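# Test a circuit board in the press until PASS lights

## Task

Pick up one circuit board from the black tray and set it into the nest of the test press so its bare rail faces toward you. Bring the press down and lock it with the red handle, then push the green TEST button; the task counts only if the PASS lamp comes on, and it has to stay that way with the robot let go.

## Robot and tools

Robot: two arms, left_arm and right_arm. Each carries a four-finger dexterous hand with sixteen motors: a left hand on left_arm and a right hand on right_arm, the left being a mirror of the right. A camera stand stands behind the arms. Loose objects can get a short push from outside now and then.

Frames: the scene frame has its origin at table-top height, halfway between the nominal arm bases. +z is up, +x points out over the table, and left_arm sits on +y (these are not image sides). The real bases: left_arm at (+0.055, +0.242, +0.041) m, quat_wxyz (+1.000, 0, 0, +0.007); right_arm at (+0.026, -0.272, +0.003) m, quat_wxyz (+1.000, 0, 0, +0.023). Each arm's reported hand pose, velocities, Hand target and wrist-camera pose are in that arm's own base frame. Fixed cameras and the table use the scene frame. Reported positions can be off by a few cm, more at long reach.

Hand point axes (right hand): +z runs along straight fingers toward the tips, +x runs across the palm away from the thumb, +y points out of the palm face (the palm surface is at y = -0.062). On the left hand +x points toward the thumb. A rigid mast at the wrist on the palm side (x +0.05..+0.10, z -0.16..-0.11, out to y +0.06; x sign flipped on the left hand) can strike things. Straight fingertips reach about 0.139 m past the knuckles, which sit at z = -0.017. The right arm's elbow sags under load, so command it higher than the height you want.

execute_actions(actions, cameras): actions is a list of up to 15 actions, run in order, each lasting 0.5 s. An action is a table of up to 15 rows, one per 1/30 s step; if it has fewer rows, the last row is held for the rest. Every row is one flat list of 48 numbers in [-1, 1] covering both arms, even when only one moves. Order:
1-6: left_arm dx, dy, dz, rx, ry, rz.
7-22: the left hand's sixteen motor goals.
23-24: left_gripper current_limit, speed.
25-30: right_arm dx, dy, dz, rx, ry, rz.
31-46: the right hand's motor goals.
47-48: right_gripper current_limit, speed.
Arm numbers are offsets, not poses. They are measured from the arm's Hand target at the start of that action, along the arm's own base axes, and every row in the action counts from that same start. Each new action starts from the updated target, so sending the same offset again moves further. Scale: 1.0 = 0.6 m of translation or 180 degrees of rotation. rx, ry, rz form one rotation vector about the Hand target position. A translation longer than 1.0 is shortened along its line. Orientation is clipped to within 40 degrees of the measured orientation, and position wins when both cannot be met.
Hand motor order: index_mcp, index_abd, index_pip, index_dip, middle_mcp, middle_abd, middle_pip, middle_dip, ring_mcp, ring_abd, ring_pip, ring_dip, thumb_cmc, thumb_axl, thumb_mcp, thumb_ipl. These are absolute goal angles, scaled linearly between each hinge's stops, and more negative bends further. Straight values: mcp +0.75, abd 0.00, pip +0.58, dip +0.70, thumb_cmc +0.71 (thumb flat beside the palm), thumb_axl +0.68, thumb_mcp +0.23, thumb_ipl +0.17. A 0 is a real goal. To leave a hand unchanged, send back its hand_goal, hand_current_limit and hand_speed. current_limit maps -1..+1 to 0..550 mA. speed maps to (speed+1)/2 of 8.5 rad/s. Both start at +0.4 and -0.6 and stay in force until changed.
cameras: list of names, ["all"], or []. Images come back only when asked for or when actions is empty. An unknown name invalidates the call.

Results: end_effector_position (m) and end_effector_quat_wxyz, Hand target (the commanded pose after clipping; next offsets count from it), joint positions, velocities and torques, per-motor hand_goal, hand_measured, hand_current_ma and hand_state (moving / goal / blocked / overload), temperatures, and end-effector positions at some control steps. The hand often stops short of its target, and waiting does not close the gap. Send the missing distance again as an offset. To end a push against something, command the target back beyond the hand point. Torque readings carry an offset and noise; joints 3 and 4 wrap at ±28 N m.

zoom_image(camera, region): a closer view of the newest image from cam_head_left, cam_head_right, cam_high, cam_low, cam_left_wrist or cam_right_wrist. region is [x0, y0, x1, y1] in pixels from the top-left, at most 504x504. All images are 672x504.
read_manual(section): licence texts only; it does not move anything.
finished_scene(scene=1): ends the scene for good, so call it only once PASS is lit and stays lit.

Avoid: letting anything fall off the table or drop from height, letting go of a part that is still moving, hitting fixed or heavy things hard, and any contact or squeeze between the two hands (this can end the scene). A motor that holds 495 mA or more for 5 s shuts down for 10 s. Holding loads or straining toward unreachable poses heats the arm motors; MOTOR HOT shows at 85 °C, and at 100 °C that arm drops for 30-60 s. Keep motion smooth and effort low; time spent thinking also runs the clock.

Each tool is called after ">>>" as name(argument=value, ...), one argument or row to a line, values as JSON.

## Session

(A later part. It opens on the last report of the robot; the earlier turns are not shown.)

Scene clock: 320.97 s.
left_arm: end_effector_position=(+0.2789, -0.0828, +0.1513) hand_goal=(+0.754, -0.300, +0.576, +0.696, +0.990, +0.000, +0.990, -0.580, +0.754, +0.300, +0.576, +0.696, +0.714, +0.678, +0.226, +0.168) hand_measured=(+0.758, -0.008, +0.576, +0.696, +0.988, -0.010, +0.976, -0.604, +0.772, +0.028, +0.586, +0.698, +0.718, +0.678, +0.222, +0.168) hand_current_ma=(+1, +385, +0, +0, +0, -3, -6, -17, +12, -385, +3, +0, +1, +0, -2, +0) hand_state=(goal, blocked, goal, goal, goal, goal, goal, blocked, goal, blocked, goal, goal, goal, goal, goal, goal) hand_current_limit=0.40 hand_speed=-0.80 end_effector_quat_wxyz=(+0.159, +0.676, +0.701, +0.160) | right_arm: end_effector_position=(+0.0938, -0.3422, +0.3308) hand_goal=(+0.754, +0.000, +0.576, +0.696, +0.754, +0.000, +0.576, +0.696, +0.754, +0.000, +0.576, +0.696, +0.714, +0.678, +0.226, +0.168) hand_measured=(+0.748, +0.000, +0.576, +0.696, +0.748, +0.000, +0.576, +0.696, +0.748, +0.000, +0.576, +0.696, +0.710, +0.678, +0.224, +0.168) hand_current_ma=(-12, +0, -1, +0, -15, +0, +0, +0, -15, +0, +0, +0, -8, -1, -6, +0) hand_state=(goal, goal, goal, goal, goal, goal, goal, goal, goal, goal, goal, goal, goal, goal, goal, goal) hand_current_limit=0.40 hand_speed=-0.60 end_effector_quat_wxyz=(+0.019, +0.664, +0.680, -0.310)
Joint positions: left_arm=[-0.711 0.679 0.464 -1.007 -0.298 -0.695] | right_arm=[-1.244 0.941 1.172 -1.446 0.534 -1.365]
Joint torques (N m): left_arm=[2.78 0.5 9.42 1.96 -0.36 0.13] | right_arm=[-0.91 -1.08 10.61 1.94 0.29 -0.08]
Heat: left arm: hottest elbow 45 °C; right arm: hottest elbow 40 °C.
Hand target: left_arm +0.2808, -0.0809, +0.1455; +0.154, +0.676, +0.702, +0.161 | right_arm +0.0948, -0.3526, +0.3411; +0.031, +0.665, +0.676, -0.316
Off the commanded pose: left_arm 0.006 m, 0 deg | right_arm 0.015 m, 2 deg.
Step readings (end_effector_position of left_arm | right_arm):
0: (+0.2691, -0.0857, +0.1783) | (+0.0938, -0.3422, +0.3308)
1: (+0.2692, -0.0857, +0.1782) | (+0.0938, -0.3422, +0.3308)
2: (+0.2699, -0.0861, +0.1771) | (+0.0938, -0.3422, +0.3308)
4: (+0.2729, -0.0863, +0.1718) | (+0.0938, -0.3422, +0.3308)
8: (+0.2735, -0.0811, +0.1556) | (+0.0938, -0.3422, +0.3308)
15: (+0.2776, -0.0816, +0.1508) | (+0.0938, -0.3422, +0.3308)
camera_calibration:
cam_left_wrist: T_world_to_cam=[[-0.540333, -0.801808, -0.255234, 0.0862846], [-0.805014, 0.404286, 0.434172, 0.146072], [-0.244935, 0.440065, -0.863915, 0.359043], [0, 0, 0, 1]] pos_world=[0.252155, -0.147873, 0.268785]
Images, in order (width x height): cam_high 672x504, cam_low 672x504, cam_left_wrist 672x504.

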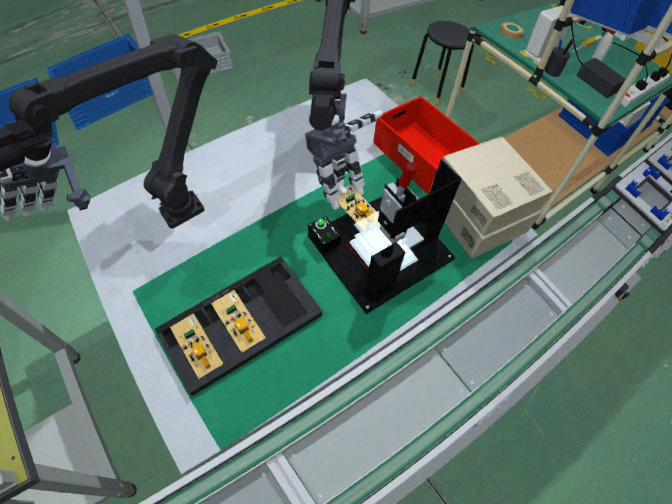

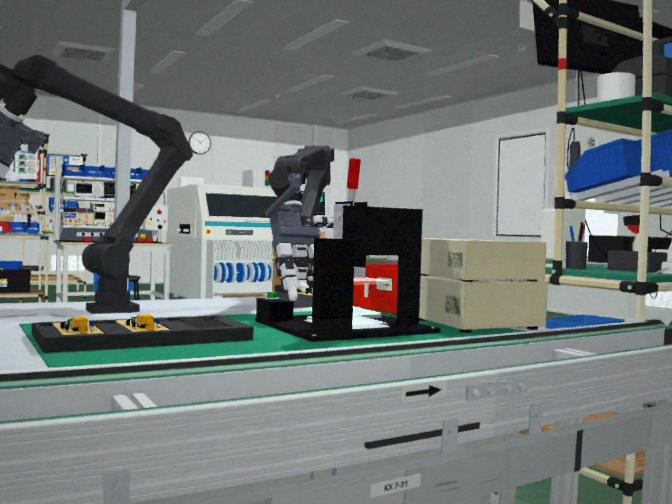

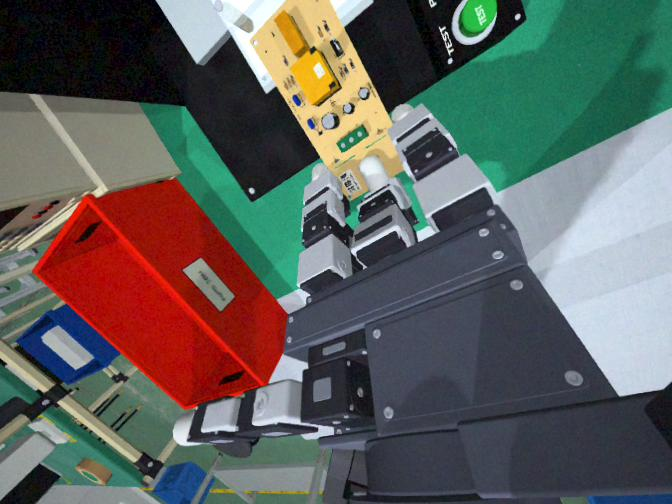

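>>> execute_actions(
  actions=[
    [[0,0,-0.022,0,0,0,0.754,-0.3,0.576,0.696,0.99,0,0.99,-0.58,0.754,0.3,0.576,0.696,0.714,0.678,0.226,0.168,0.4,-0.8,0,0,0,0,0,0,0.754,0,0.576,0.696,0.754,0,0.576,0.696,0.754,0,0.576,0.696,0.714,0.678,0.226,0.168,0.4,-0.6]],
  ],
  cameras=["cam_left_wrist","cam_high"],
)

>>> zoom_image(
  camera="cam_left_wrist",
  region=[210, 0, 310, 100],
)

>>> zoom_image(
  camera="cam_high",
  region=[330, 200, 410, 270],
)

Scene clock: 322.80 s.
left_arm: end_effector_position=(+0.2794, -0.0833, +0.1385) hand_goal=(+0.754, -0.300, +0.576, +0.696, +0.990, +0.000, +0.990, -0.580, +0.754, +0.300, +0.576, +0.696, +0.714, +0.678, +0.226, +0.168) hand_measured=(+0.758, -0.008, +0.576, +0.696, +0.988, -0.010, +0.976, -0.604, +0.772, +0.028, +0.586, +0.698, +0.718, +0.678, +0.222, +0.168) hand_current_ma=(+1, +385, +0, +0, +0, -3, -6, -17, +12, -385, +3, +0, +1, +0, -2, +0) hand_state=(goal, blocked, goal, goal, goal, goal, goal, blocked, goal, blocked, goal, goal, goal, goal, goal, goal) hand_current_limit=0.40 hand_speed=-0.80 end_effector_quat_wxyz=(+0.159, +0.676, +0.701, +0.160) | right_arm: end_effector_position=(+0.0938, -0.3422, +0.3308) hand_goal=(+0.754, +0.000, +0.576, +0.696, +0.754, +0.000, +0.576, +0.696, +0.754, +0.000, +0.576, +0.696, +0.714, +0.678, +0.226, +0.168) hand_measured=(+0.748, +0.000, +0.576, +0.696, +0.748, +0.000, +0.576, +0.696, +0.748, +0.000, +0.576, +0.696, +0.710, +0.678, +0.224, +0.168) hand_current_ma=(-12, +0, -1, +0, -15, +0, +0, +0, -15, +0, +0, +0, -8, -1, -6, +0) hand_state=(goal, goal, goal, goal, goal, goal, goal, goal, goal, goal, goal, goal, goal, goal, goal, goal) hand_current_limit=0.40 hand_speed=-0.60 end_effector_quat_wxyz=(+0.019, +0.664, +0.680, -0.310)
Joint positions: left_arm=[-0.711 0.695 0.434 -0.961 -0.298 -0.694] | right_arm=[-1.244 0.941 1.172 -1.446 0.534 -1.365]
Joint torques (N m): left_arm=[2.49 0.56 9.25 1.91 -0.36 0.14] | right_arm=[-0.56 -1.2 10.62 1.94 0.31 -0.08]
Heat: left arm: hottest elbow 45 °C; right arm: hottest elbow 40 °C.
Hand target: left_arm +0.2807, -0.0809, +0.1323; +0.155, +0.676, +0.702, +0.161 | right_arm +0.0948, -0.3526, +0.3411; +0.031, +0.665, +0.676, -0.316
Off the commanded pose: left_arm 0.007 m, 1 deg | right_arm 0.015 m, 2 deg.
Step readings (end_effector_position of left_arm | right_arm):
0: (+0.2789, -0.0828, +0.1513) | (+0.0938, -0.3422, +0.3308)
1: (+0.2790, -0.0829, +0.1513) | (+0.0938, -0.3422, +0.3308)
2: (+0.2791, -0.0830, +0.1511) | (+0.0938, -0.3422, +0.3308)
4: (+0.2799, -0.0837, +0.1493) | (+0.0938, -0.3422, +0.3308)
8: (+0.2789, -0.0828, +0.1417) | (+0.0938, -0.3422, +0.3308)
15: (+0.2790, -0.0830, +0.1382) | (+0.0938, -0.3422, +0.3308)
camera_calibration:
cam_left_wrist: T_world_to_cam=[[-0.540843, -0.801514, -0.255077, 0.0829908], [-0.804953, 0.405237, 0.433398, 0.152357], [-0.244007, 0.439725, -0.864351, 0.348062], [0, 0, 0, 1]] pos_world=[0.252455, -0.148274, 0.255986]
Images, in order (width x height): cam_high 672x504, cam_left_wrist 672x504.

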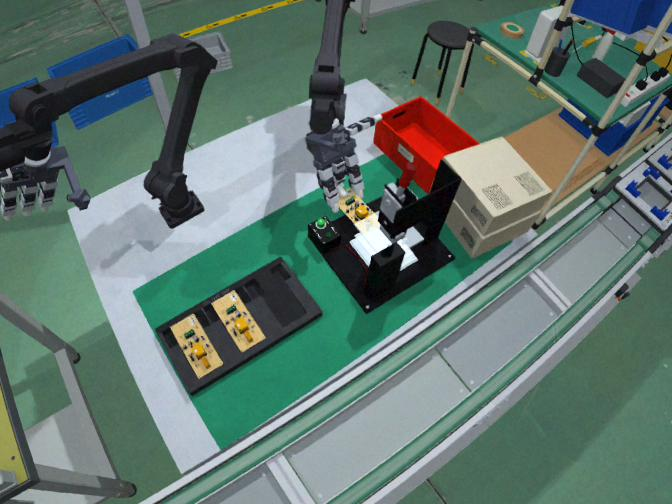

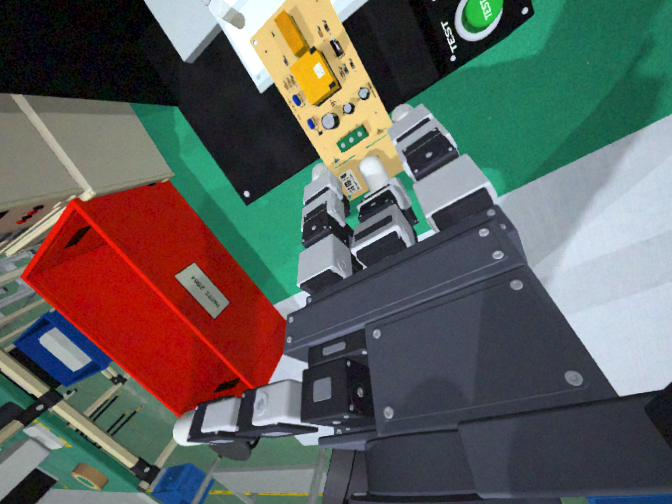

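Scaled by 5.040 from the camera's 672x504 image, which has a finer 960x720 frame.

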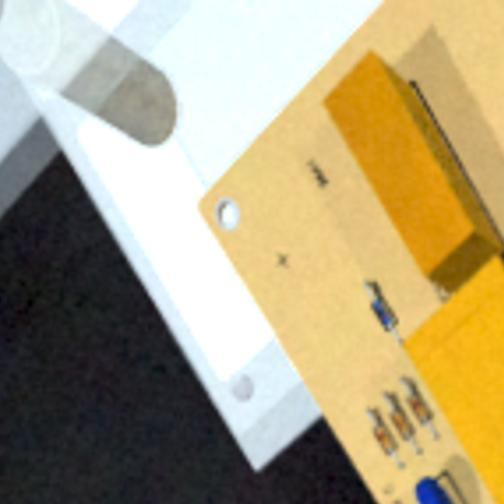

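Scaled by 6.300 from the camera's 672x504 image, which has a finer 960x720 frame.

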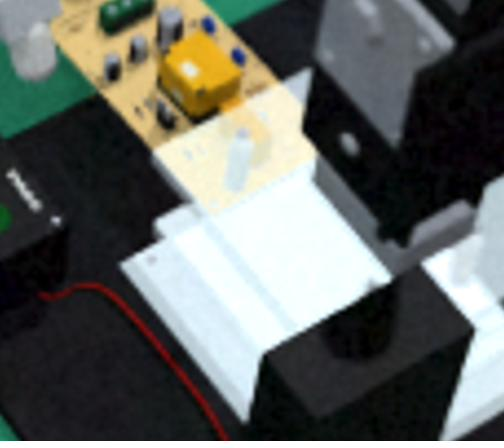

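>>> zoom_image(
  camera="cam_left_wrist",
  region=[220, 0, 280, 60],
)

>>> zoom_image(
  camera="cam_left_wrist",
  region=[240, 40, 300, 100],
)

>>> zoom_image(
  camera="cam_left_wrist",
  region=[290, 0, 390, 80],
)

Scaled by 8.400 from the camera's 672x504 image, which has a finer 960x720 frame.

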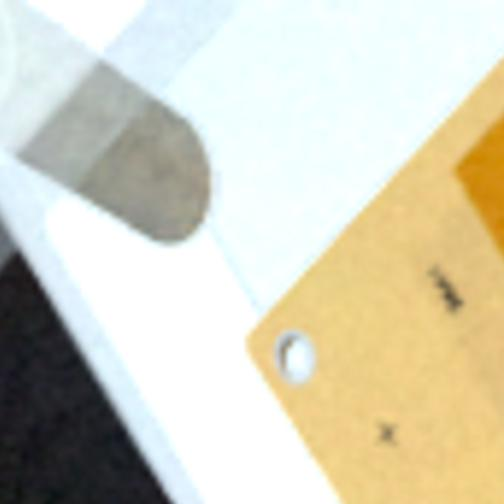

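Scaled by 8.400 from the camera's 672x504 image, which has a finer 960x720 frame.

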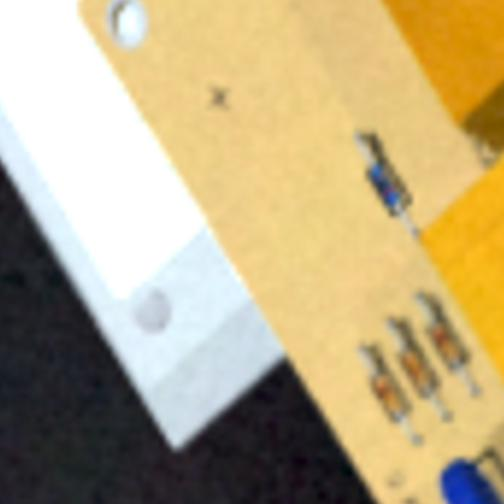

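Scaled by 5.040 from the camera's 672x504 image, which has a finer 960x720 frame.

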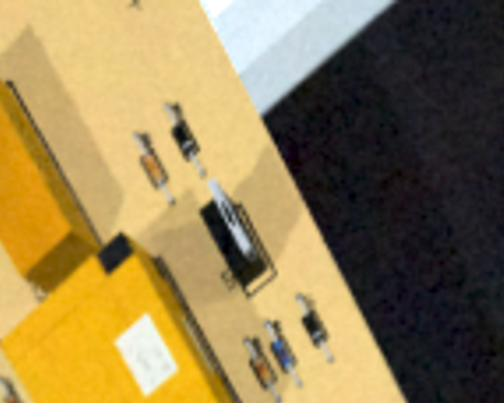

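>>> execute_actions(
  actions=[
    [[0.0,-0.004,-0.012,0,0.006,0,0.754,-0.3,0.576,0.696,0.99,0,0.99,-0.58,0.754,0.3,0.576,0.696,0.714,0.678,0.226,0.168,0.4,-0.8,0,0,0,0,0,0,0.754,0,0.576,0.696,0.754,0,0.576,0.696,0.754,0,0.576,0.696,0.714,0.678,0.226,0.168,0.4,-0.6]],
  ],
  cameras=["cam_left_wrist","cam_high"],
)

>>> zoom_image(
  camera="cam_left_wrist",
  region=[210, 0, 310, 100],
)

>>> zoom_image(
  camera="cam_left_wrist",
  region=[310, 0, 390, 60],
)

>>> zoom_image(
  camera="cam_high",
  region=[330, 200, 410, 270],
)

Scene clock: 328.67 s.
left_arm: end_effector_position=(+0.2804, -0.0862, +0.1325) hand_goal=(+0.754, -0.300, +0.576, +0.696, +0.990, +0.000, +0.990, -0.580, +0.754, +0.300, +0.576, +0.696, +0.714, +0.678, +0.226, +0.168) hand_measured=(+0.758, -0.008, +0.576, +0.696, +0.988, -0.010, +0.976, -0.604, +0.772, +0.028, +0.586, +0.698, +0.718, +0.678, +0.222, +0.168) hand_current_ma=(+1, +385, +0, +0, +0, -3, -6, -17, +12, -385, +3, +0, +1, +0, -2, +0) hand_state=(goal, blocked, goal, goal, goal, goal, goal, blocked, goal, blocked, goal, goal, goal, goal, goal, goal) hand_current_limit=0.40 hand_speed=-0.80 end_effector_quat_wxyz=(+0.153, +0.679, +0.701, +0.154) | right_arm: end_effector_position=(+0.0938, -0.3422, +0.3308) hand_goal=(+0.754, +0.000, +0.576, +0.696, +0.754, +0.000, +0.576, +0.696, +0.754, +0.000, +0.576, +0.696, +0.714, +0.678, +0.226, +0.168) hand_measured=(+0.748, +0.000, +0.576, +0.696, +0.748, +0.000, +0.576, +0.696, +0.748, +0.000, +0.576, +0.696, +0.710, +0.678, +0.224, +0.168) hand_current_ma=(-12, +0, -1, +0, -15, +0, +0, +0, -15, +0, +0, +0, -8, -1, -6, +0) hand_state=(goal, goal, goal, goal, goal, goal, goal, goal, goal, goal, goal, goal, goal, goal, goal, goal) hand_current_limit=0.40 hand_speed=-0.60 end_effector_quat_wxyz=(+0.019, +0.664, +0.680, -0.310)
Joint positions: left_arm=[-0.711 0.719 0.434 -0.95 -0.287 -0.694] | right_arm=[-1.244 0.941 1.172 -1.446 0.534 -1.365]
Joint torques (N m): left_arm=[2.49 0.32 8.98 1.94 -0.35 0.09] | right_arm=[-0.85 -0.97 10.69 1.92 0.3 -0.08]
Heat: left arm: hottest elbow 44 °C; right arm: hottest elbow 40 °C.
Hand target: left_arm +0.2807, -0.0833, +0.1251; +0.148, +0.677, +0.704, +0.154 | right_arm +0.0948, -0.3526, +0.3411; +0.031, +0.665, +0.676, -0.316
Off the commanded pose: left_arm 0.008 m, 1 deg | right_arm 0.015 m, 2 deg.
Step readings (end_effector_position of left_arm | right_arm):
0: (+0.2794, -0.0833, +0.1385) | (+0.0938, -0.3422, +0.3308)
1: (+0.2794, -0.0833, +0.1385) | (+0.0938, -0.3422, +0.3308)
2: (+0.2793, -0.0836, +0.1381) | (+0.0938, -0.3422, +0.3308)
4: (+0.2795, -0.0845, +0.1367) | (+0.0938, -0.3422, +0.3308)
8: (+0.2799, -0.0856, +0.1332) | (+0.0938, -0.3422, +0.3308)
15: (+0.2803, -0.0861, +0.1325) | (+0.0938, -0.3422, +0.3308)
camera_calibration:
cam_left_wrist: T_world_to_cam=[[-0.547967, -0.799221, -0.246936, 0.0807908], [-0.796039, 0.407525, 0.447488, 0.15279], [-0.257009, 0.441779, -0.859521, 0.347637], [0, 0, 0, 1]] pos_world=[0.255243, -0.151274, 0.25038]
Images, in order (width x height): cam_high 672x504, cam_left_wrist 672x504.

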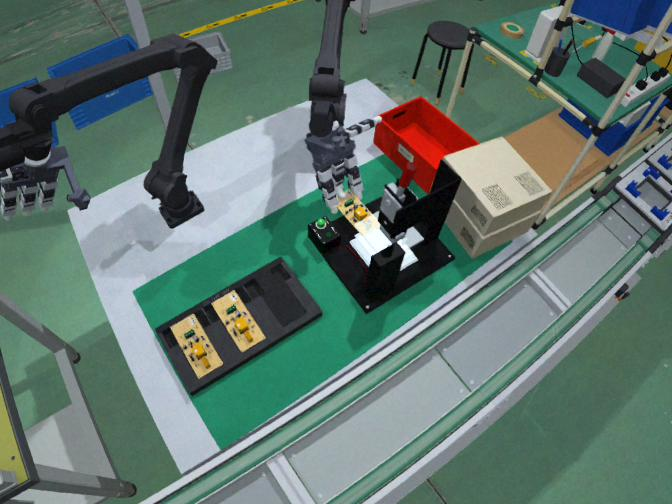

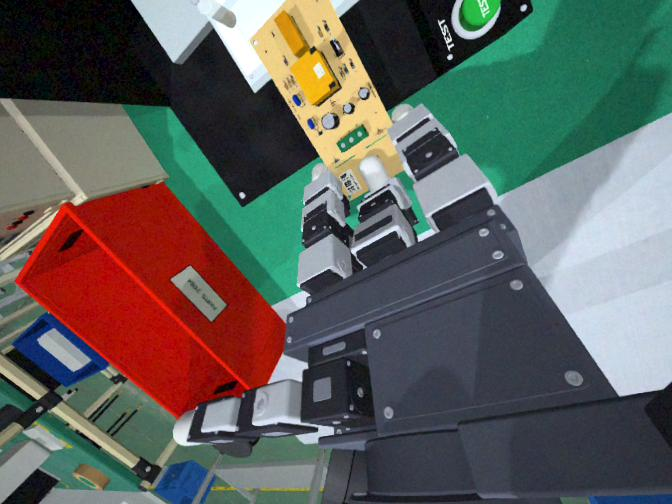

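Scaled by 5.040 from the camera's 672x504 image, which has a finer 960x720 frame.

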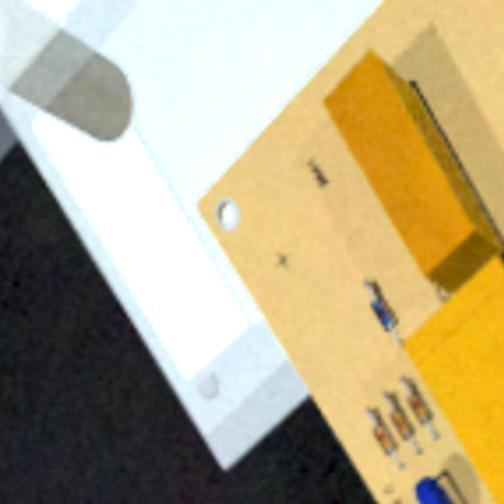

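Scaled by 6.300 from the camera's 672x504 image, which has a finer 960x720 frame.

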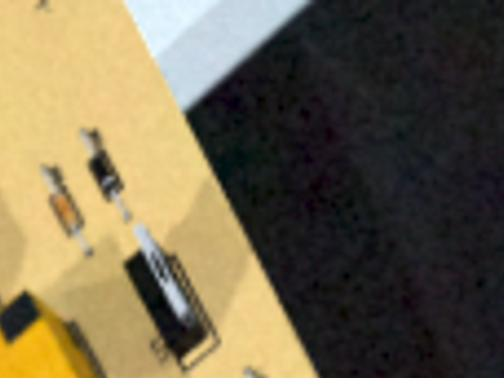

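Scaled by 6.300 from the camera's 672x504 image, which has a finer 960x720 frame.

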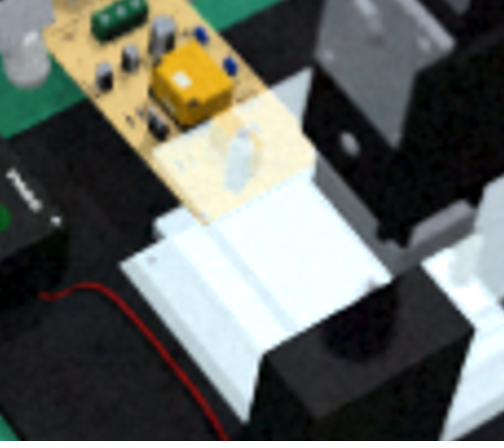

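>>> execute_actions(
  actions=[
    [[0.0,0.005,0.0,0,0,0,0.754,-0.3,0.576,0.696,0.99,0,0.99,-0.58,0.754,0.3,0.576,0.696,0.714,0.678,0.226,0.168,0.4,-0.8,0,0,0,0,0,0,0.754,0,0.576,0.696,0.754,0,0.576,0.696,0.754,0,0.576,0.696,0.714,0.678,0.226,0.168,0.4,-0.6]],
  ],
  cameras=["cam_left_wrist"],
)

>>> zoom_image(
  camera="cam_left_wrist",
  region=[210, 0, 310, 100],
)

Scene clock: 332.63 s.
left_arm: end_effector_position=(+0.2803, -0.0834, +0.1301) hand_goal=(+0.754, -0.300, +0.576, +0.696, +0.990, +0.000, +0.990, -0.580, +0.754, +0.300, +0.576, +0.696, +0.714, +0.678, +0.226, +0.168) hand_measured=(+0.758, -0.008, +0.576, +0.696, +0.988, -0.010, +0.976, -0.604, +0.772, +0.028, +0.586, +0.698, +0.718, +0.678, +0.222, +0.168) hand_current_ma=(+1, +385, +0, +0, +0, -3, -6, -17, +12, -385, +3, +0, +1, +0, -2, +0) hand_state=(goal, blocked, goal, goal, goal, goal, goal, blocked, goal, blocked, goal, goal, goal, goal, goal, goal) hand_current_limit=0.40 hand_speed=-0.80 end_effector_quat_wxyz=(+0.150, +0.678, +0.703, +0.153) | right_arm: end_effector_position=(+0.0938, -0.3422, +0.3308) hand_goal=(+0.754, +0.000, +0.576, +0.696, +0.754, +0.000, +0.576, +0.696, +0.754, +0.000, +0.576, +0.696, +0.714, +0.678, +0.226, +0.168) hand_measured=(+0.748, +0.000, +0.576, +0.696, +0.748, +0.000, +0.576, +0.696, +0.748, +0.000, +0.576, +0.696, +0.710, +0.678, +0.224, +0.168) hand_current_ma=(-12, +0, -1, +0, -15, +0, +0, +0, -15, +0, +0, +0, -8, -1, -6, +0) hand_state=(goal, goal, goal, goal, goal, goal, goal, goal, goal, goal, goal, goal, goal, goal, goal, goal) hand_current_limit=0.40 hand_speed=-0.60 end_effector_quat_wxyz=(+0.019, +0.664, +0.680, -0.310)
Joint positions: left_arm=[-0.699 0.719 0.43 -0.95 -0.283 -0.687] | right_arm=[-1.244 0.941 1.172 -1.446 0.534 -1.365]
Joint torques (N m): left_arm=[2.67 -0.44 9.03 1.88 -0.34 0.21] | right_arm=[-0.73 -1.08 10.63 1.94 0.31 -0.08]
Heat: left arm: hottest elbow 43 °C; right arm: hottest elbow 40 °C.
Hand target: left_arm +0.2808, -0.0804, +0.1252; +0.148, +0.677, +0.704, +0.154 | right_arm +0.0948, -0.3526, +0.3411; +0.031, +0.665, +0.676, -0.316
Off the commanded pose: left_arm 0.006 m, 0 deg | right_arm 0.015 m, 2 deg.
Step readings (end_effector_position of left_arm | right_arm):
0: (+0.2804, -0.0862, +0.1325) | (+0.0938, -0.3422, +0.3308)
1: (+0.2804, -0.0862, +0.1325) | (+0.0938, -0.3422, +0.3308)
2: (+0.2804, -0.0862, +0.1325) | (+0.0938, -0.3422, +0.3308)
4: (+0.2804, -0.0859, +0.1323) | (+0.0938, -0.3422, +0.3308)
8: (+0.2805, -0.0839, +0.1311) | (+0.0938, -0.3422, +0.3308)
15: (+0.2802, -0.0833, +0.1301) | (+0.0938, -0.3422, +0.3308)
camera_calibration:
cam_left_wrist: T_world_to_cam=[[-0.54629, -0.800732, -0.245756, 0.0816874], [-0.794986, 0.403289, 0.453161, 0.151171], [-0.26375, 0.44293, -0.856883, 0.345914], [0, 0, 0, 1]] pos_world=[0.256039, -0.148771, 0.247978]
Images, in order (width x height): cam_left_wrist 672x504.

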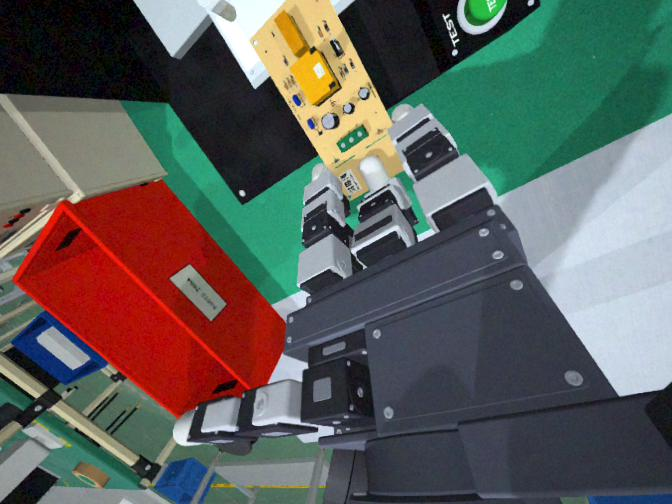

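Scaled by 5.040 from the camera's 672x504 image, which has a finer 960x720 frame.

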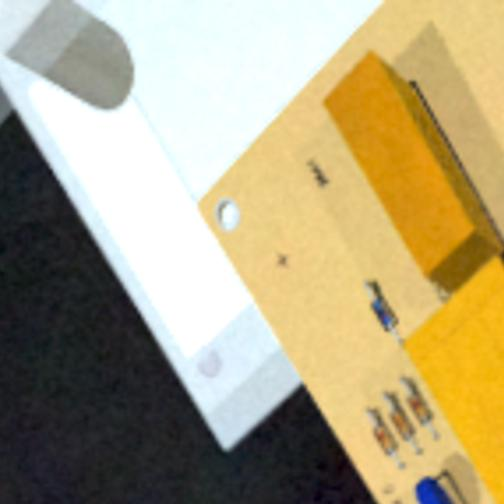

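>>> execute_actions(
  actions=[
    [[0.0,-0.002,0.002,0,0,0,0.754,-0.3,0.576,0.696,0.99,0,0.99,-0.58,0.754,0.3,0.576,0.696,0.714,0.678,0.226,0.168,0.4,-0.8,0,0,0,0,0,0,0.754,0,0.576,0.696,0.754,0,0.576,0.696,0.754,0,0.576,0.696,0.714,0.678,0.226,0.168,0.4,-0.6]],
  ],
  cameras=["cam_left_wrist"],
)

>>> zoom_image(
  camera="cam_left_wrist",
  region=[210, 0, 310, 100],
)

Scene clock: 335.57 s.
left_arm: end_effector_position=(+0.2803, -0.0834, +0.1301) hand_goal=(+0.754, -0.300, +0.576, +0.696, +0.990, +0.000, +0.990, -0.580, +0.754, +0.300, +0.576, +0.696, +0.714, +0.678, +0.226, +0.168) hand_measured=(+0.758, -0.008, +0.576, +0.696, +0.988, -0.010, +0.976, -0.604, +0.772, +0.028, +0.586, +0.698, +0.718, +0.678, +0.222, +0.168) hand_current_ma=(+1, +385, +0, +0, +0, -3, -6, -17, +12, -385, +3, +0, +1, +0, -2, +0) hand_state=(goal, blocked, goal, goal, goal, goal, goal, blocked, goal, blocked, goal, goal, goal, goal, goal, goal) hand_current_limit=0.40 hand_speed=-0.80 end_effector_quat_wxyz=(+0.150, +0.679, +0.703, +0.153) | right_arm: end_effector_position=(+0.0938, -0.3422, +0.3308) hand_goal=(+0.754, +0.000, +0.576, +0.696, +0.754, +0.000, +0.576, +0.696, +0.754, +0.000, +0.576, +0.696, +0.714, +0.678, +0.226, +0.168) hand_measured=(+0.748, +0.000, +0.576, +0.696, +0.748, +0.000, +0.576, +0.696, +0.748, +0.000, +0.576, +0.696, +0.710, +0.678, +0.224, +0.168) hand_current_ma=(-12, +0, -1, +0, -15, +0, +0, +0, -15, +0, +0, +0, -8, -1, -6, +0) hand_state=(goal, goal, goal, goal, goal, goal, goal, goal, goal, goal, goal, goal, goal, goal, goal, goal) hand_current_limit=0.40 hand_speed=-0.60 end_effector_quat_wxyz=(+0.019, +0.664, +0.680, -0.310)
Joint positions: left_arm=[-0.699 0.719 0.43 -0.95 -0.283 -0.687] | right_arm=[-1.244 0.941 1.172 -1.446 0.534 -1.365]
Joint torques (N m): left_arm=[2.37 -0.32 9.36 1.77 -0.41 0.11] | right_arm=[-0.62 -1.08 10.65 1.95 0.29 -0.06]
Heat: left arm: hottest elbow 43 °C; right arm: hottest elbow 40 °C.
Hand target: left_arm +0.2808, -0.0816, +0.1264; +0.148, +0.677, +0.704, +0.154 | right_arm +0.0948, -0.3526, +0.3411; +0.031, +0.665, +0.676, -0.316
Off the commanded pose: left_arm 0.004 m, 0 deg | right_arm 0.015 m, 2 deg.
Step readings (end_effector_position of left_arm | right_arm):
0: (+0.2803, -0.0834, +0.1301) | (+0.0938, -0.3422, +0.3308)
1: (+0.2803, -0.0834, +0.1301) | (+0.0938, -0.3422, +0.3308)
2: (+0.2803, -0.0834, +0.1301) | (+0.0938, -0.3422, +0.3308)
4: (+0.2803, -0.0834, +0.1301) | (+0.0938, -0.3422, +0.3308)
8: (+0.2803, -0.0834, +0.1301) | (+0.0938, -0.3422, +0.3308)
15: (+0.2803, -0.0834, +0.1301) | (+0.0938, -0.3422, +0.3308)
camera_calibration:
cam_left_wrist: T_world_to_cam=[[-0.546623, -0.800448, -0.245942, 0.081781], [-0.794825, 0.403524, 0.453236, 0.151187], [-0.263548, 0.443229, -0.856791, 0.345928], [0, 0, 0, 1]] pos_world=[0.256039, -0.148871, 0.247978]
Images, in order (width x height): cam_left_wrist 672x504.

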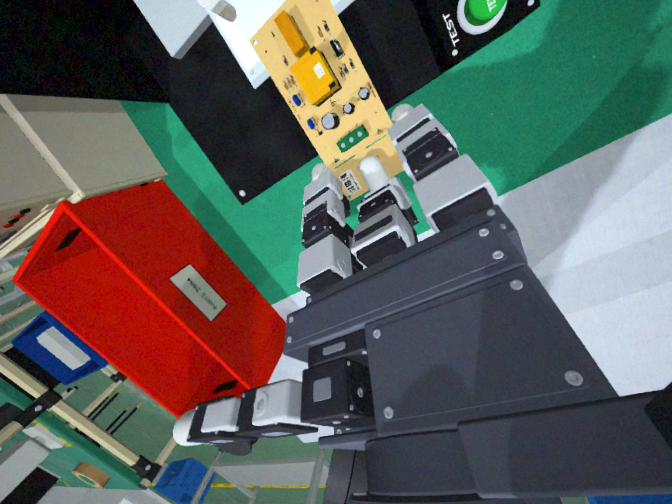

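Scaled by 5.040 from the camera's 672x504 image, which has a finer 960x720 frame.

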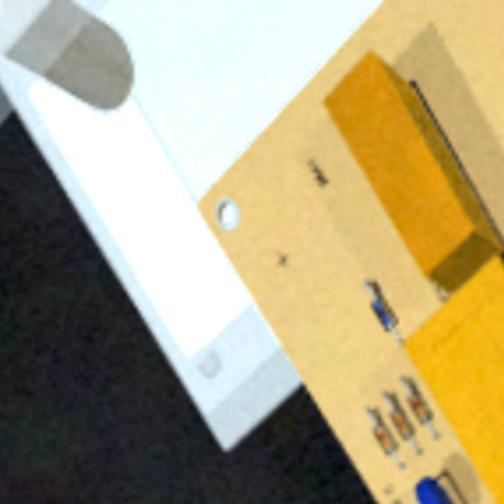

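>>> execute_actions(
  actions=[
    [[0.015,-0.004,0.002,0,0,0,0.754,-0.3,0.576,0.696,0.99,0,0.99,-0.58,0.754,0.3,0.576,0.696,0.714,0.678,0.226,0.168,0.4,-0.8,0,0,0,0,0,0,0.754,0,0.576,0.696,0.754,0,0.576,0.696,0.754,0,0.576,0.696,0.714,0.678,0.226,0.168,0.4,-0.6]],
  ],
  cameras=["cam_left_wrist","cam_high"],
)

>>> zoom_image(
  camera="cam_left_wrist",
  region=[210, 0, 310, 100],
)

>>> zoom_image(
  camera="cam_left_wrist",
  region=[310, 0, 390, 60],
)

>>> zoom_image(
  camera="cam_high",
  region=[330, 200, 410, 270],
)

Scene clock: 337.37 s.
left_arm: end_effector_position=(+0.2845, -0.0833, +0.1256) hand_goal=(+0.754, -0.300, +0.576, +0.696, +0.990, +0.000, +0.990, -0.580, +0.754, +0.300, +0.576, +0.696, +0.714, +0.678, +0.226, +0.168) hand_measured=(+0.756, -0.008, +0.576, +0.696, +0.986, -0.010, +0.976, -0.602, +0.772, +0.028, +0.586, +0.698, +0.718, +0.678, +0.222, +0.168) hand_current_ma=(+0, +385, +0, +0, -1, -3, -6, -13, +12, -385, +3, +0, +1, +0, -2, +0) hand_state=(goal, blocked, goal, goal, goal, goal, goal, blocked, goal, blocked, goal, goal, goal, goal, goal, goal) hand_current_limit=0.40 hand_speed=-0.80 end_effector_quat_wxyz=(+0.145, +0.679, +0.703, +0.153) | right_arm: end_effector_position=(+0.0938, -0.3422, +0.3308) hand_goal=(+0.754, +0.000, +0.576, +0.696, +0.754, +0.000, +0.576, +0.696, +0.754, +0.000, +0.576, +0.696, +0.714, +0.678, +0.226, +0.168) hand_measured=(+0.748, +0.000, +0.576, +0.696, +0.748, +0.000, +0.576, +0.696, +0.748, +0.000, +0.576, +0.696, +0.710, +0.678, +0.224, +0.168) hand_current_ma=(-12, +0, -1, +0, -15, +0, +0, +0, -15, +0, +0, +0, -8, -1, -6, +0) hand_state=(goal, goal, goal, goal, goal, goal, goal, goal, goal, goal, goal, goal, goal, goal, goal, goal) hand_current_limit=0.40 hand_speed=-0.60 end_effector_quat_wxyz=(+0.019, +0.664, +0.680, -0.310)
Joint positions: left_arm=[-0.683 0.745 0.43 -0.93 -0.277 -0.671] | right_arm=[-1.244 0.941 1.172 -1.446 0.534 -1.365]
Joint torques (N m): left_arm=[2.9 0.09 10.44 1.91 -0.35 0.18] | right_arm=[-0.79 -1.03 10.65 1.92 0.3 -0.08]
Heat: left arm: hottest elbow 43 °C; right arm: hottest elbow 40 °C.
Hand target: left_arm +0.2897, -0.0840, +0.1276; +0.148, +0.677, +0.704, +0.154 | right_arm +0.0948, -0.3526, +0.3411; +0.031, +0.665, +0.676, -0.316
Off the commanded pose: left_arm 0.006 m, 0 deg | right_arm 0.015 m, 2 deg.
Step readings (end_effector_position of left_arm | right_arm):
0: (+0.2803, -0.0834, +0.1301) | (+0.0938, -0.3422, +0.3308)
1: (+0.2803, -0.0834, +0.1301) | (+0.0938, -0.3422, +0.3308)
2: (+0.2803, -0.0834, +0.1300) | (+0.0938, -0.3422, +0.3308)
4: (+0.2812, -0.0837, +0.1294) | (+0.0938, -0.3422, +0.3308)
8: (+0.2835, -0.0829, +0.1263) | (+0.0938, -0.3422, +0.3308)
15: (+0.2844, -0.0832, +0.1255) | (+0.0938, -0.3422, +0.3308)
camera_calibration:
cam_left_wrist: T_world_to_cam=[[-0.548399, -0.799133, -0.246262, 0.0837554], [-0.791114, 0.4004, 0.462406, 0.154145], [-0.270921, 0.448404, -0.851784, 0.344955], [0, 0, 0, 1]] pos_world=[0.261333, -0.149467, 0.243175]
Images, in order (width x height): cam_high 672x504, cam_left_wrist 672x504.

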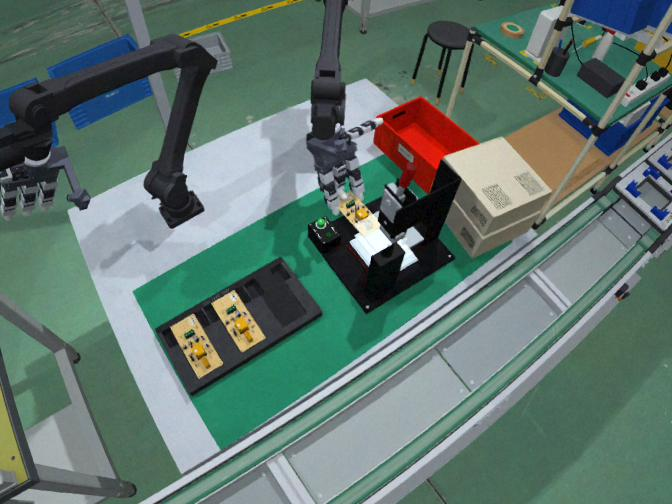

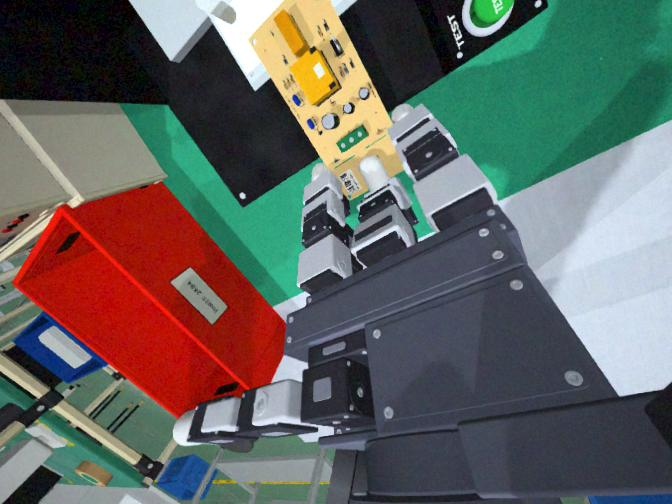

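Scaled by 5.040 from the camera's 672x504 image, which has a finer 960x720 frame.

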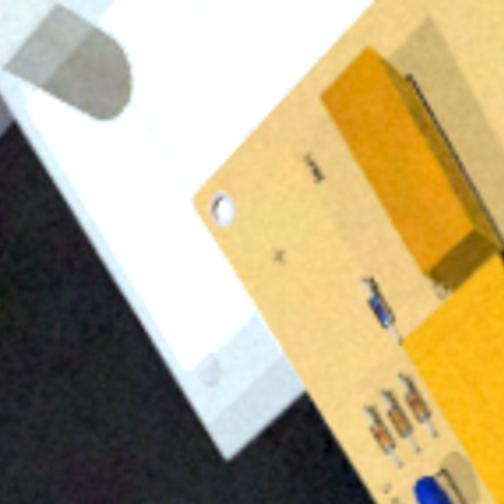

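Scaled by 6.300 from the camera's 672x504 image, which has a finer 960x720 frame.

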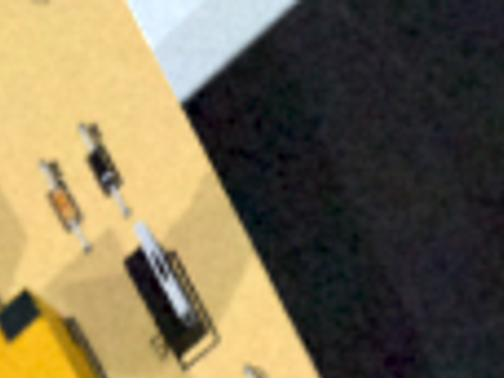

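Scaled by 6.300 from the camera's 672x504 image, which has a finer 960x720 frame.

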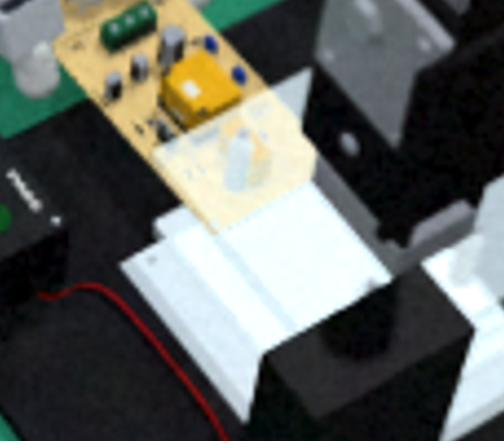

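>>> zoom_image(
  camera="cam_left_wrist",
  region=[225, 10, 275, 60],
)

>>> zoom_image(
  camera="cam_left_wrist",
  region=[240, 50, 290, 100],
)

Scaled by 10.080 from the camera's 672x504 image, which has a finer 960x720 frame.

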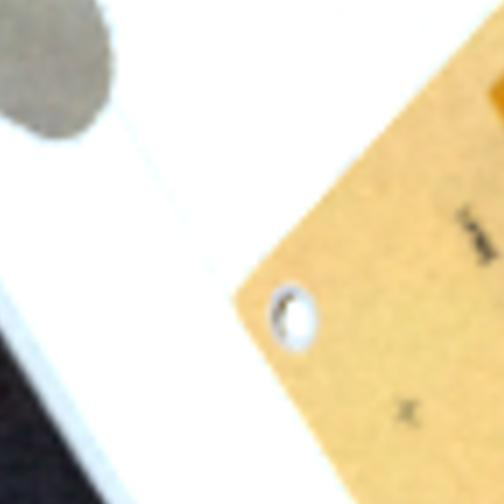

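Scaled by 10.080 from the camera's 672x504 image, which has a finer 960x720 frame.

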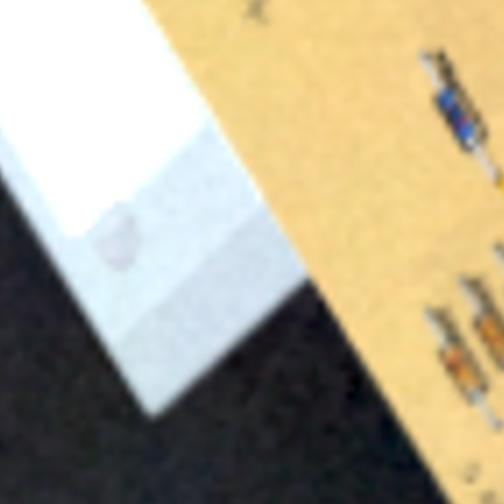

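>>> execute_actions(
  actions=[
    [[0.0,-0.005,0.008,0,0,0,0.754,-0.3,0.576,0.696,0.99,0,0.99,-0.58,0.754,0.3,0.576,0.696,0.714,0.678,0.226,0.168,0.4,-0.8,0,0,0,0,0,0,0.754,0,0.576,0.696,0.754,0,0.576,0.696,0.754,0,0.576,0.696,0.714,0.678,0.226,0.168,0.4,-0.6]],
  ],
  cameras=["cam_left_wrist"],
)

>>> zoom_image(
  camera="cam_left_wrist",
  region=[220, 10, 290, 80],
)

Scene clock: 339.90 s.
left_arm: end_effector_position=(+0.2846, -0.0833, +0.1254) hand_goal=(+0.754, -0.300, +0.576, +0.696, +0.990, +0.000, +0.990, -0.580, +0.754, +0.300, +0.576, +0.696, +0.714, +0.678, +0.226, +0.168) hand_measured=(+0.756, -0.008, +0.576, +0.696, +0.986, -0.010, +0.976, -0.602, +0.772, +0.028, +0.586, +0.698, +0.718, +0.678, +0.222, +0.168) hand_current_ma=(+0, +385, +0, +0, -1, -3, -6, -13, +12, -385, +3, +0, +1, +0, -2, +0) hand_state=(goal, blocked, goal, goal, goal, goal, goal, blocked, goal, blocked, goal, goal, goal, goal, goal, goal) hand_current_limit=0.40 hand_speed=-0.80 end_effector_quat_wxyz=(+0.144, +0.680, +0.703, +0.153) | right_arm: end_effector_position=(+0.0938, -0.3422, +0.3308) hand_goal=(+0.754, +0.000, +0.576, +0.696, +0.754, +0.000, +0.576, +0.696, +0.754, +0.000, +0.576, +0.696, +0.714, +0.678, +0.226, +0.168) hand_measured=(+0.748, +0.000, +0.576, +0.696, +0.748, +0.000, +0.576, +0.696, +0.748, +0.000, +0.576, +0.696, +0.710, +0.678, +0.224, +0.168) hand_current_ma=(-12, +0, -1, +0, -15, +0, +0, +0, -15, +0, +0, +0, -8, -1, -6, +0) hand_state=(goal, goal, goal, goal, goal, goal, goal, goal, goal, goal, goal, goal, goal, goal, goal, goal) hand_current_limit=0.40 hand_speed=-0.60 end_effector_quat_wxyz=(+0.019, +0.664, +0.680, -0.310)
Joint positions: left_arm=[-0.683 0.746 0.43 -0.93 -0.277 -0.671] | right_arm=[-1.244 0.941 1.172 -1.446 0.534 -1.365]
Joint torques (N m): left_arm=[1.73 0.15 11.56 1.31 -0.51 0.02] | right_arm=[-0.62 -1.03 10.62 1.95 0.3 -0.07]
Heat: left arm: hottest elbow 43 °C; right arm: hottest elbow 40 °C.
Hand target: left_arm +0.2898, -0.0870, +0.1325; +0.148, +0.677, +0.704, +0.154 | right_arm +0.0948, -0.3526, +0.3411; +0.031, +0.665, +0.676, -0.316
Off the commanded pose: left_arm 0.009 m, 1 deg | right_arm 0.015 m, 2 deg.
Step readings (end_effector_position of left_arm | right_arm):
0: (+0.2846, -0.0833, +0.1256) | (+0.0938, -0.3422, +0.3308)
1: (+0.2846, -0.0833, +0.1256) | (+0.0938, -0.3422, +0.3308)
2: (+0.2846, -0.0833, +0.1256) | (+0.0938, -0.3422, +0.3308)
4: (+0.2846, -0.0833, +0.1255) | (+0.0938, -0.3422, +0.3308)
8: (+0.2846, -0.0833, +0.1253) | (+0.0938, -0.3422, +0.3308)
15: (+0.2846, -0.0833, +0.1254) | (+0.0938, -0.3422, +0.3308)
camera_calibration:
cam_left_wrist: T_world_to_cam=[[-0.548469, -0.798962, -0.246662, 0.0838226], [-0.790955, 0.400032, 0.462995, 0.154116], [-0.271243, 0.449037, -0.851348, 0.344929], [0, 0, 0, 1]] pos_world=[0.261432, -0.149566, 0.242975]
Images, in order (width x height): cam_left_wrist 672x504.

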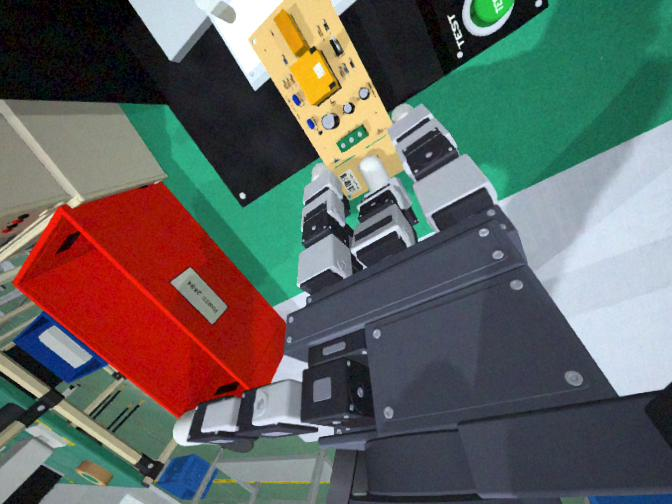

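Scaled by 7.200 from the camera's 672x504 image, which has a finer 960x720 frame.

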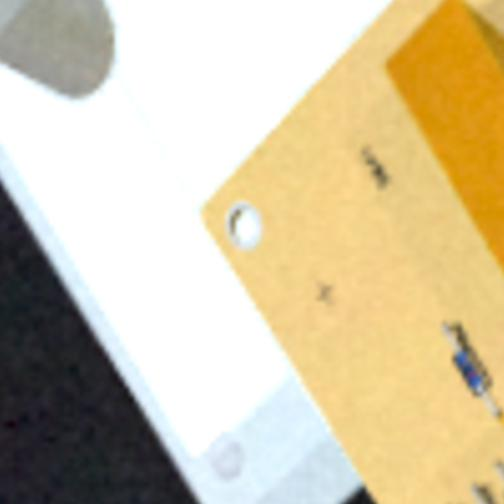

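>>> execute_actions(
  actions=[
    [[-0.008,-0.002,0.012,0,0,0,0.754,-0.3,0.576,0.696,0.99,0,0.99,-0.58,0.754,0.3,0.576,0.696,0.714,0.678,0.226,0.168,0.4,-0.8,0,0,0,0,0,0,0.754,0,0.576,0.696,0.754,0,0.576,0.696,0.754,0,0.576,0.696,0.714,0.678,0.226,0.168,0.4,-0.6]],
  ],
)

Scene clock: 341.27 s.
left_arm: end_effector_position=(+0.2798, -0.0816, +0.1228) hand_goal=(+0.754, -0.300, +0.576, +0.696, +0.990, +0.000, +0.990, -0.580, +0.754, +0.300, +0.576, +0.696, +0.714, +0.678, +0.226, +0.168) hand_measured=(+0.746, -0.008, +0.572, +0.694, +0.982, -0.006, +0.976, -0.592, +0.774, +0.028, +0.586, +0.698, +0.718, +0.678, +0.222, +0.168) hand_current_ma=(-2, +385, -1, +0, -3, -1, -6, -5, +13, -385, +4, +0, +1, +0, -2, +0) hand_state=(goal, blocked, goal, goal, goal, goal, goal, goal, goal, blocked, goal, goal, goal, goal, goal, goal) hand_current_limit=0.40 hand_speed=-0.80 end_effector_quat_wxyz=(+0.133, +0.681, +0.703, +0.153) | right_arm: end_effector_position=(+0.0938, -0.3422, +0.3308) hand_goal=(+0.754, +0.000, +0.576, +0.696, +0.754, +0.000, +0.576, +0.696, +0.754, +0.000, +0.576, +0.696, +0.714, +0.678, +0.226, +0.168) hand_measured=(+0.748, +0.000, +0.576, +0.696, +0.748, +0.000, +0.576, +0.696, +0.748, +0.000, +0.576, +0.696, +0.710, +0.678, +0.224, +0.168) hand_current_ma=(-12, +0, -1, +0, -15, +0, +0, +0, -15, +0, +0, +0, -8, -1, -6, +0) hand_state=(goal, goal, goal, goal, goal, goal, goal, goal, goal, goal, goal, goal, goal, goal, goal, goal) hand_current_limit=0.40 hand_speed=-0.60 end_effector_quat_wxyz=(+0.019, +0.664, +0.680, -0.310)
Joint positions: left_arm=[-0.694 0.746 0.43 -0.955 -0.282 -0.683] | right_arm=[-1.244 0.941 1.172 -1.446 0.534 -1.365]
Joint torques (N m): left_arm=[1.03 -1.44 12.51 0.87 -0.56 -0.11] | right_arm=[-0.85 -1.32 10.66 1.94 0.3 -0.08]
Heat: left arm: hottest elbow 43 °C; right arm: hottest elbow 40 °C.
Hand target: left_arm +0.2850, -0.0881, +0.1396; +0.148, +0.677, +0.704, +0.154 | right_arm +0.0948, -0.3526, +0.3411; +0.031, +0.665, +0.676, -0.316
Off the commanded pose: left_arm 0.019 m, 2 deg | right_arm 0.015 m, 2 deg.
Step readings (end_effector_position of left_arm | right_arm):
0: (+0.2846, -0.0833, +0.1254) | (+0.0938, -0.3422, +0.3308)
1: (+0.2846, -0.0833, +0.1254) | (+0.0938, -0.3422, +0.3308)
2: (+0.2845, -0.0830, +0.1253) | (+0.0938, -0.3422, +0.3308)
4: (+0.2835, -0.0823, +0.1247) | (+0.0938, -0.3422, +0.3308)
8: (+0.2811, -0.0818, +0.1235) | (+0.0938, -0.3422, +0.3308)
15: (+0.2799, -0.0817, +0.1228) | (+0.0938, -0.3422, +0.3308)

>>> execute_actions(
  actions=[
    [[0,0,0.02,0,0,0,0.754,-0.3,0.576,0.696,0.99,0,0.99,-0.58,0.754,0.3,0.576,0.696,0.714,0.678,0.226,0.168,0.4,-0.8,0,0,0,0,0,0,0.754,0,0.576,0.696,0.754,0,0.576,0.696,0.754,0,0.576,0.696,0.714,0.678,0.226,0.168,0.4,-0.6]],
  ],
  cameras=["cam_left_wrist"],
)

>>> zoom_image(
  camera="cam_left_wrist",
  region=[210, 0, 310, 100],
)

Scene clock: 342.77 s.
left_arm: end_effector_position=(+0.2734, -0.0759, +0.1201) hand_goal=(+0.754, -0.300, +0.576, +0.696, +0.990, +0.000, +0.990, -0.580, +0.754, +0.300, +0.576, +0.696, +0.714, +0.678, +0.226, +0.168) hand_measured=(+0.744, -0.008, +0.570, +0.694, +0.982, -0.004, +0.984, -0.584, +0.774, +0.028, +0.586, +0.698, +0.718, +0.678, +0.222, +0.168) hand_current_ma=(-4, +385, -1, +0, -2, +0, -2, +0, +13, -385, +4, +0, +1, +0, -2, +0) hand_state=(goal, blocked, goal, goal, goal, goal, goal, goal, goal, blocked, goal, goal, goal, goal, goal, goal) hand_current_limit=0.40 hand_speed=-0.80 end_effector_quat_wxyz=(+0.116, +0.684, +0.704, +0.152) | right_arm: end_effector_position=(+0.0938, -0.3422, +0.3308) hand_goal=(+0.754, +0.000, +0.576, +0.696, +0.754, +0.000, +0.576, +0.696, +0.754, +0.000, +0.576, +0.696, +0.714, +0.678, +0.226, +0.168) hand_measured=(+0.748, +0.000, +0.576, +0.696, +0.748, +0.000, +0.576, +0.696, +0.748, +0.000, +0.576, +0.696, +0.710, +0.678, +0.224, +0.168) hand_current_ma=(-12, +0, -1, +0, -15, +0, +0, +0, -15, +0, +0, +0, -8, -1, -6, +0) hand_state=(goal, goal, goal, goal, goal, goal, goal, goal, goal, goal, goal, goal, goal, goal, goal, goal) hand_current_limit=0.40 hand_speed=-0.60 end_effector_quat_wxyz=(+0.019, +0.664, +0.680, -0.310)
Joint positions: left_arm=[-0.694 0.738 0.43 -0.998 -0.283 -0.685] | right_arm=[-1.244 0.941 1.172 -1.446 0.534 -1.365]
Joint torques (N m): left_arm=[1.2 -1.9 14.5 0.53 -0.5 -0.03] | right_arm=[-0.67 -1.08 10.62 1.94 0.3 -0.07]
Heat: left arm: hottest elbow 43 °C; right arm: hottest elbow 40 °C.
Hand target: left_arm +0.2850, -0.0881, +0.1517; +0.148, +0.677, +0.704, +0.154 | right_arm +0.0948, -0.3526, +0.3411; +0.031, +0.665, +0.676, -0.316
Off the commanded pose: left_arm 0.036 m, 4 deg | right_arm 0.015 m, 2 deg.
Step readings (end_effector_position of left_arm | right_arm):
0: (+0.2798, -0.0815, +0.1228) | (+0.0938, -0.3422, +0.3308)
1: (+0.2797, -0.0815, +0.1227) | (+0.0938, -0.3422, +0.3308)
2: (+0.2793, -0.0811, +0.1224) | (+0.0938, -0.3422, +0.3308)
4: (+0.2776, -0.0796, +0.1212) | (+0.0938, -0.3422, +0.3308)
8: (+0.2748, -0.0771, +0.1198) | (+0.0938, -0.3422, +0.3308)
15: (+0.2736, -0.0761, +0.1202) | (+0.0938, -0.3422, +0.3308)
camera_calibration:
cam_left_wrist: T_world_to_cam=[[-0.556151, -0.79168, -0.252861, 0.085673], [-0.771641, 0.378896, 0.510889, 0.132165], [-0.308652, 0.479249, -0.821617, 0.343008], [0, 0, 0, 1]] pos_world=[0.255501, -0.146638, 0.235963]
Images, in order (width x height): cam_left_wrist 672x504.

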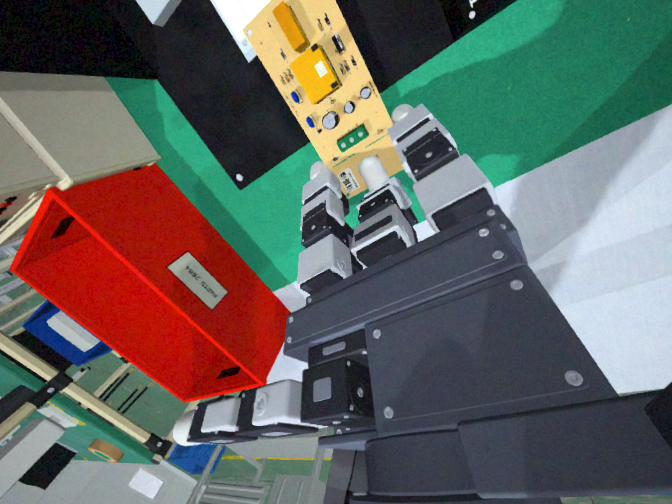

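Scaled by 5.040 from the camera's 672x504 image, which has a finer 960x720 frame.

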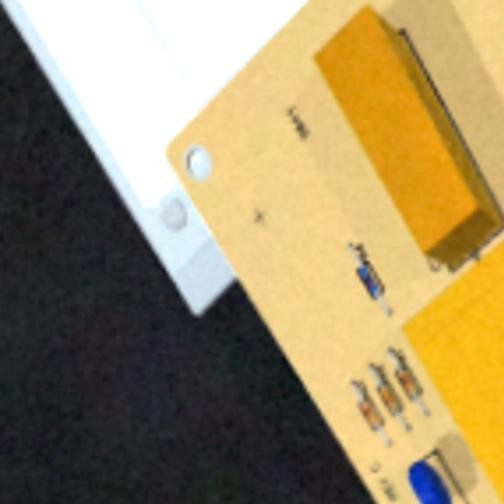

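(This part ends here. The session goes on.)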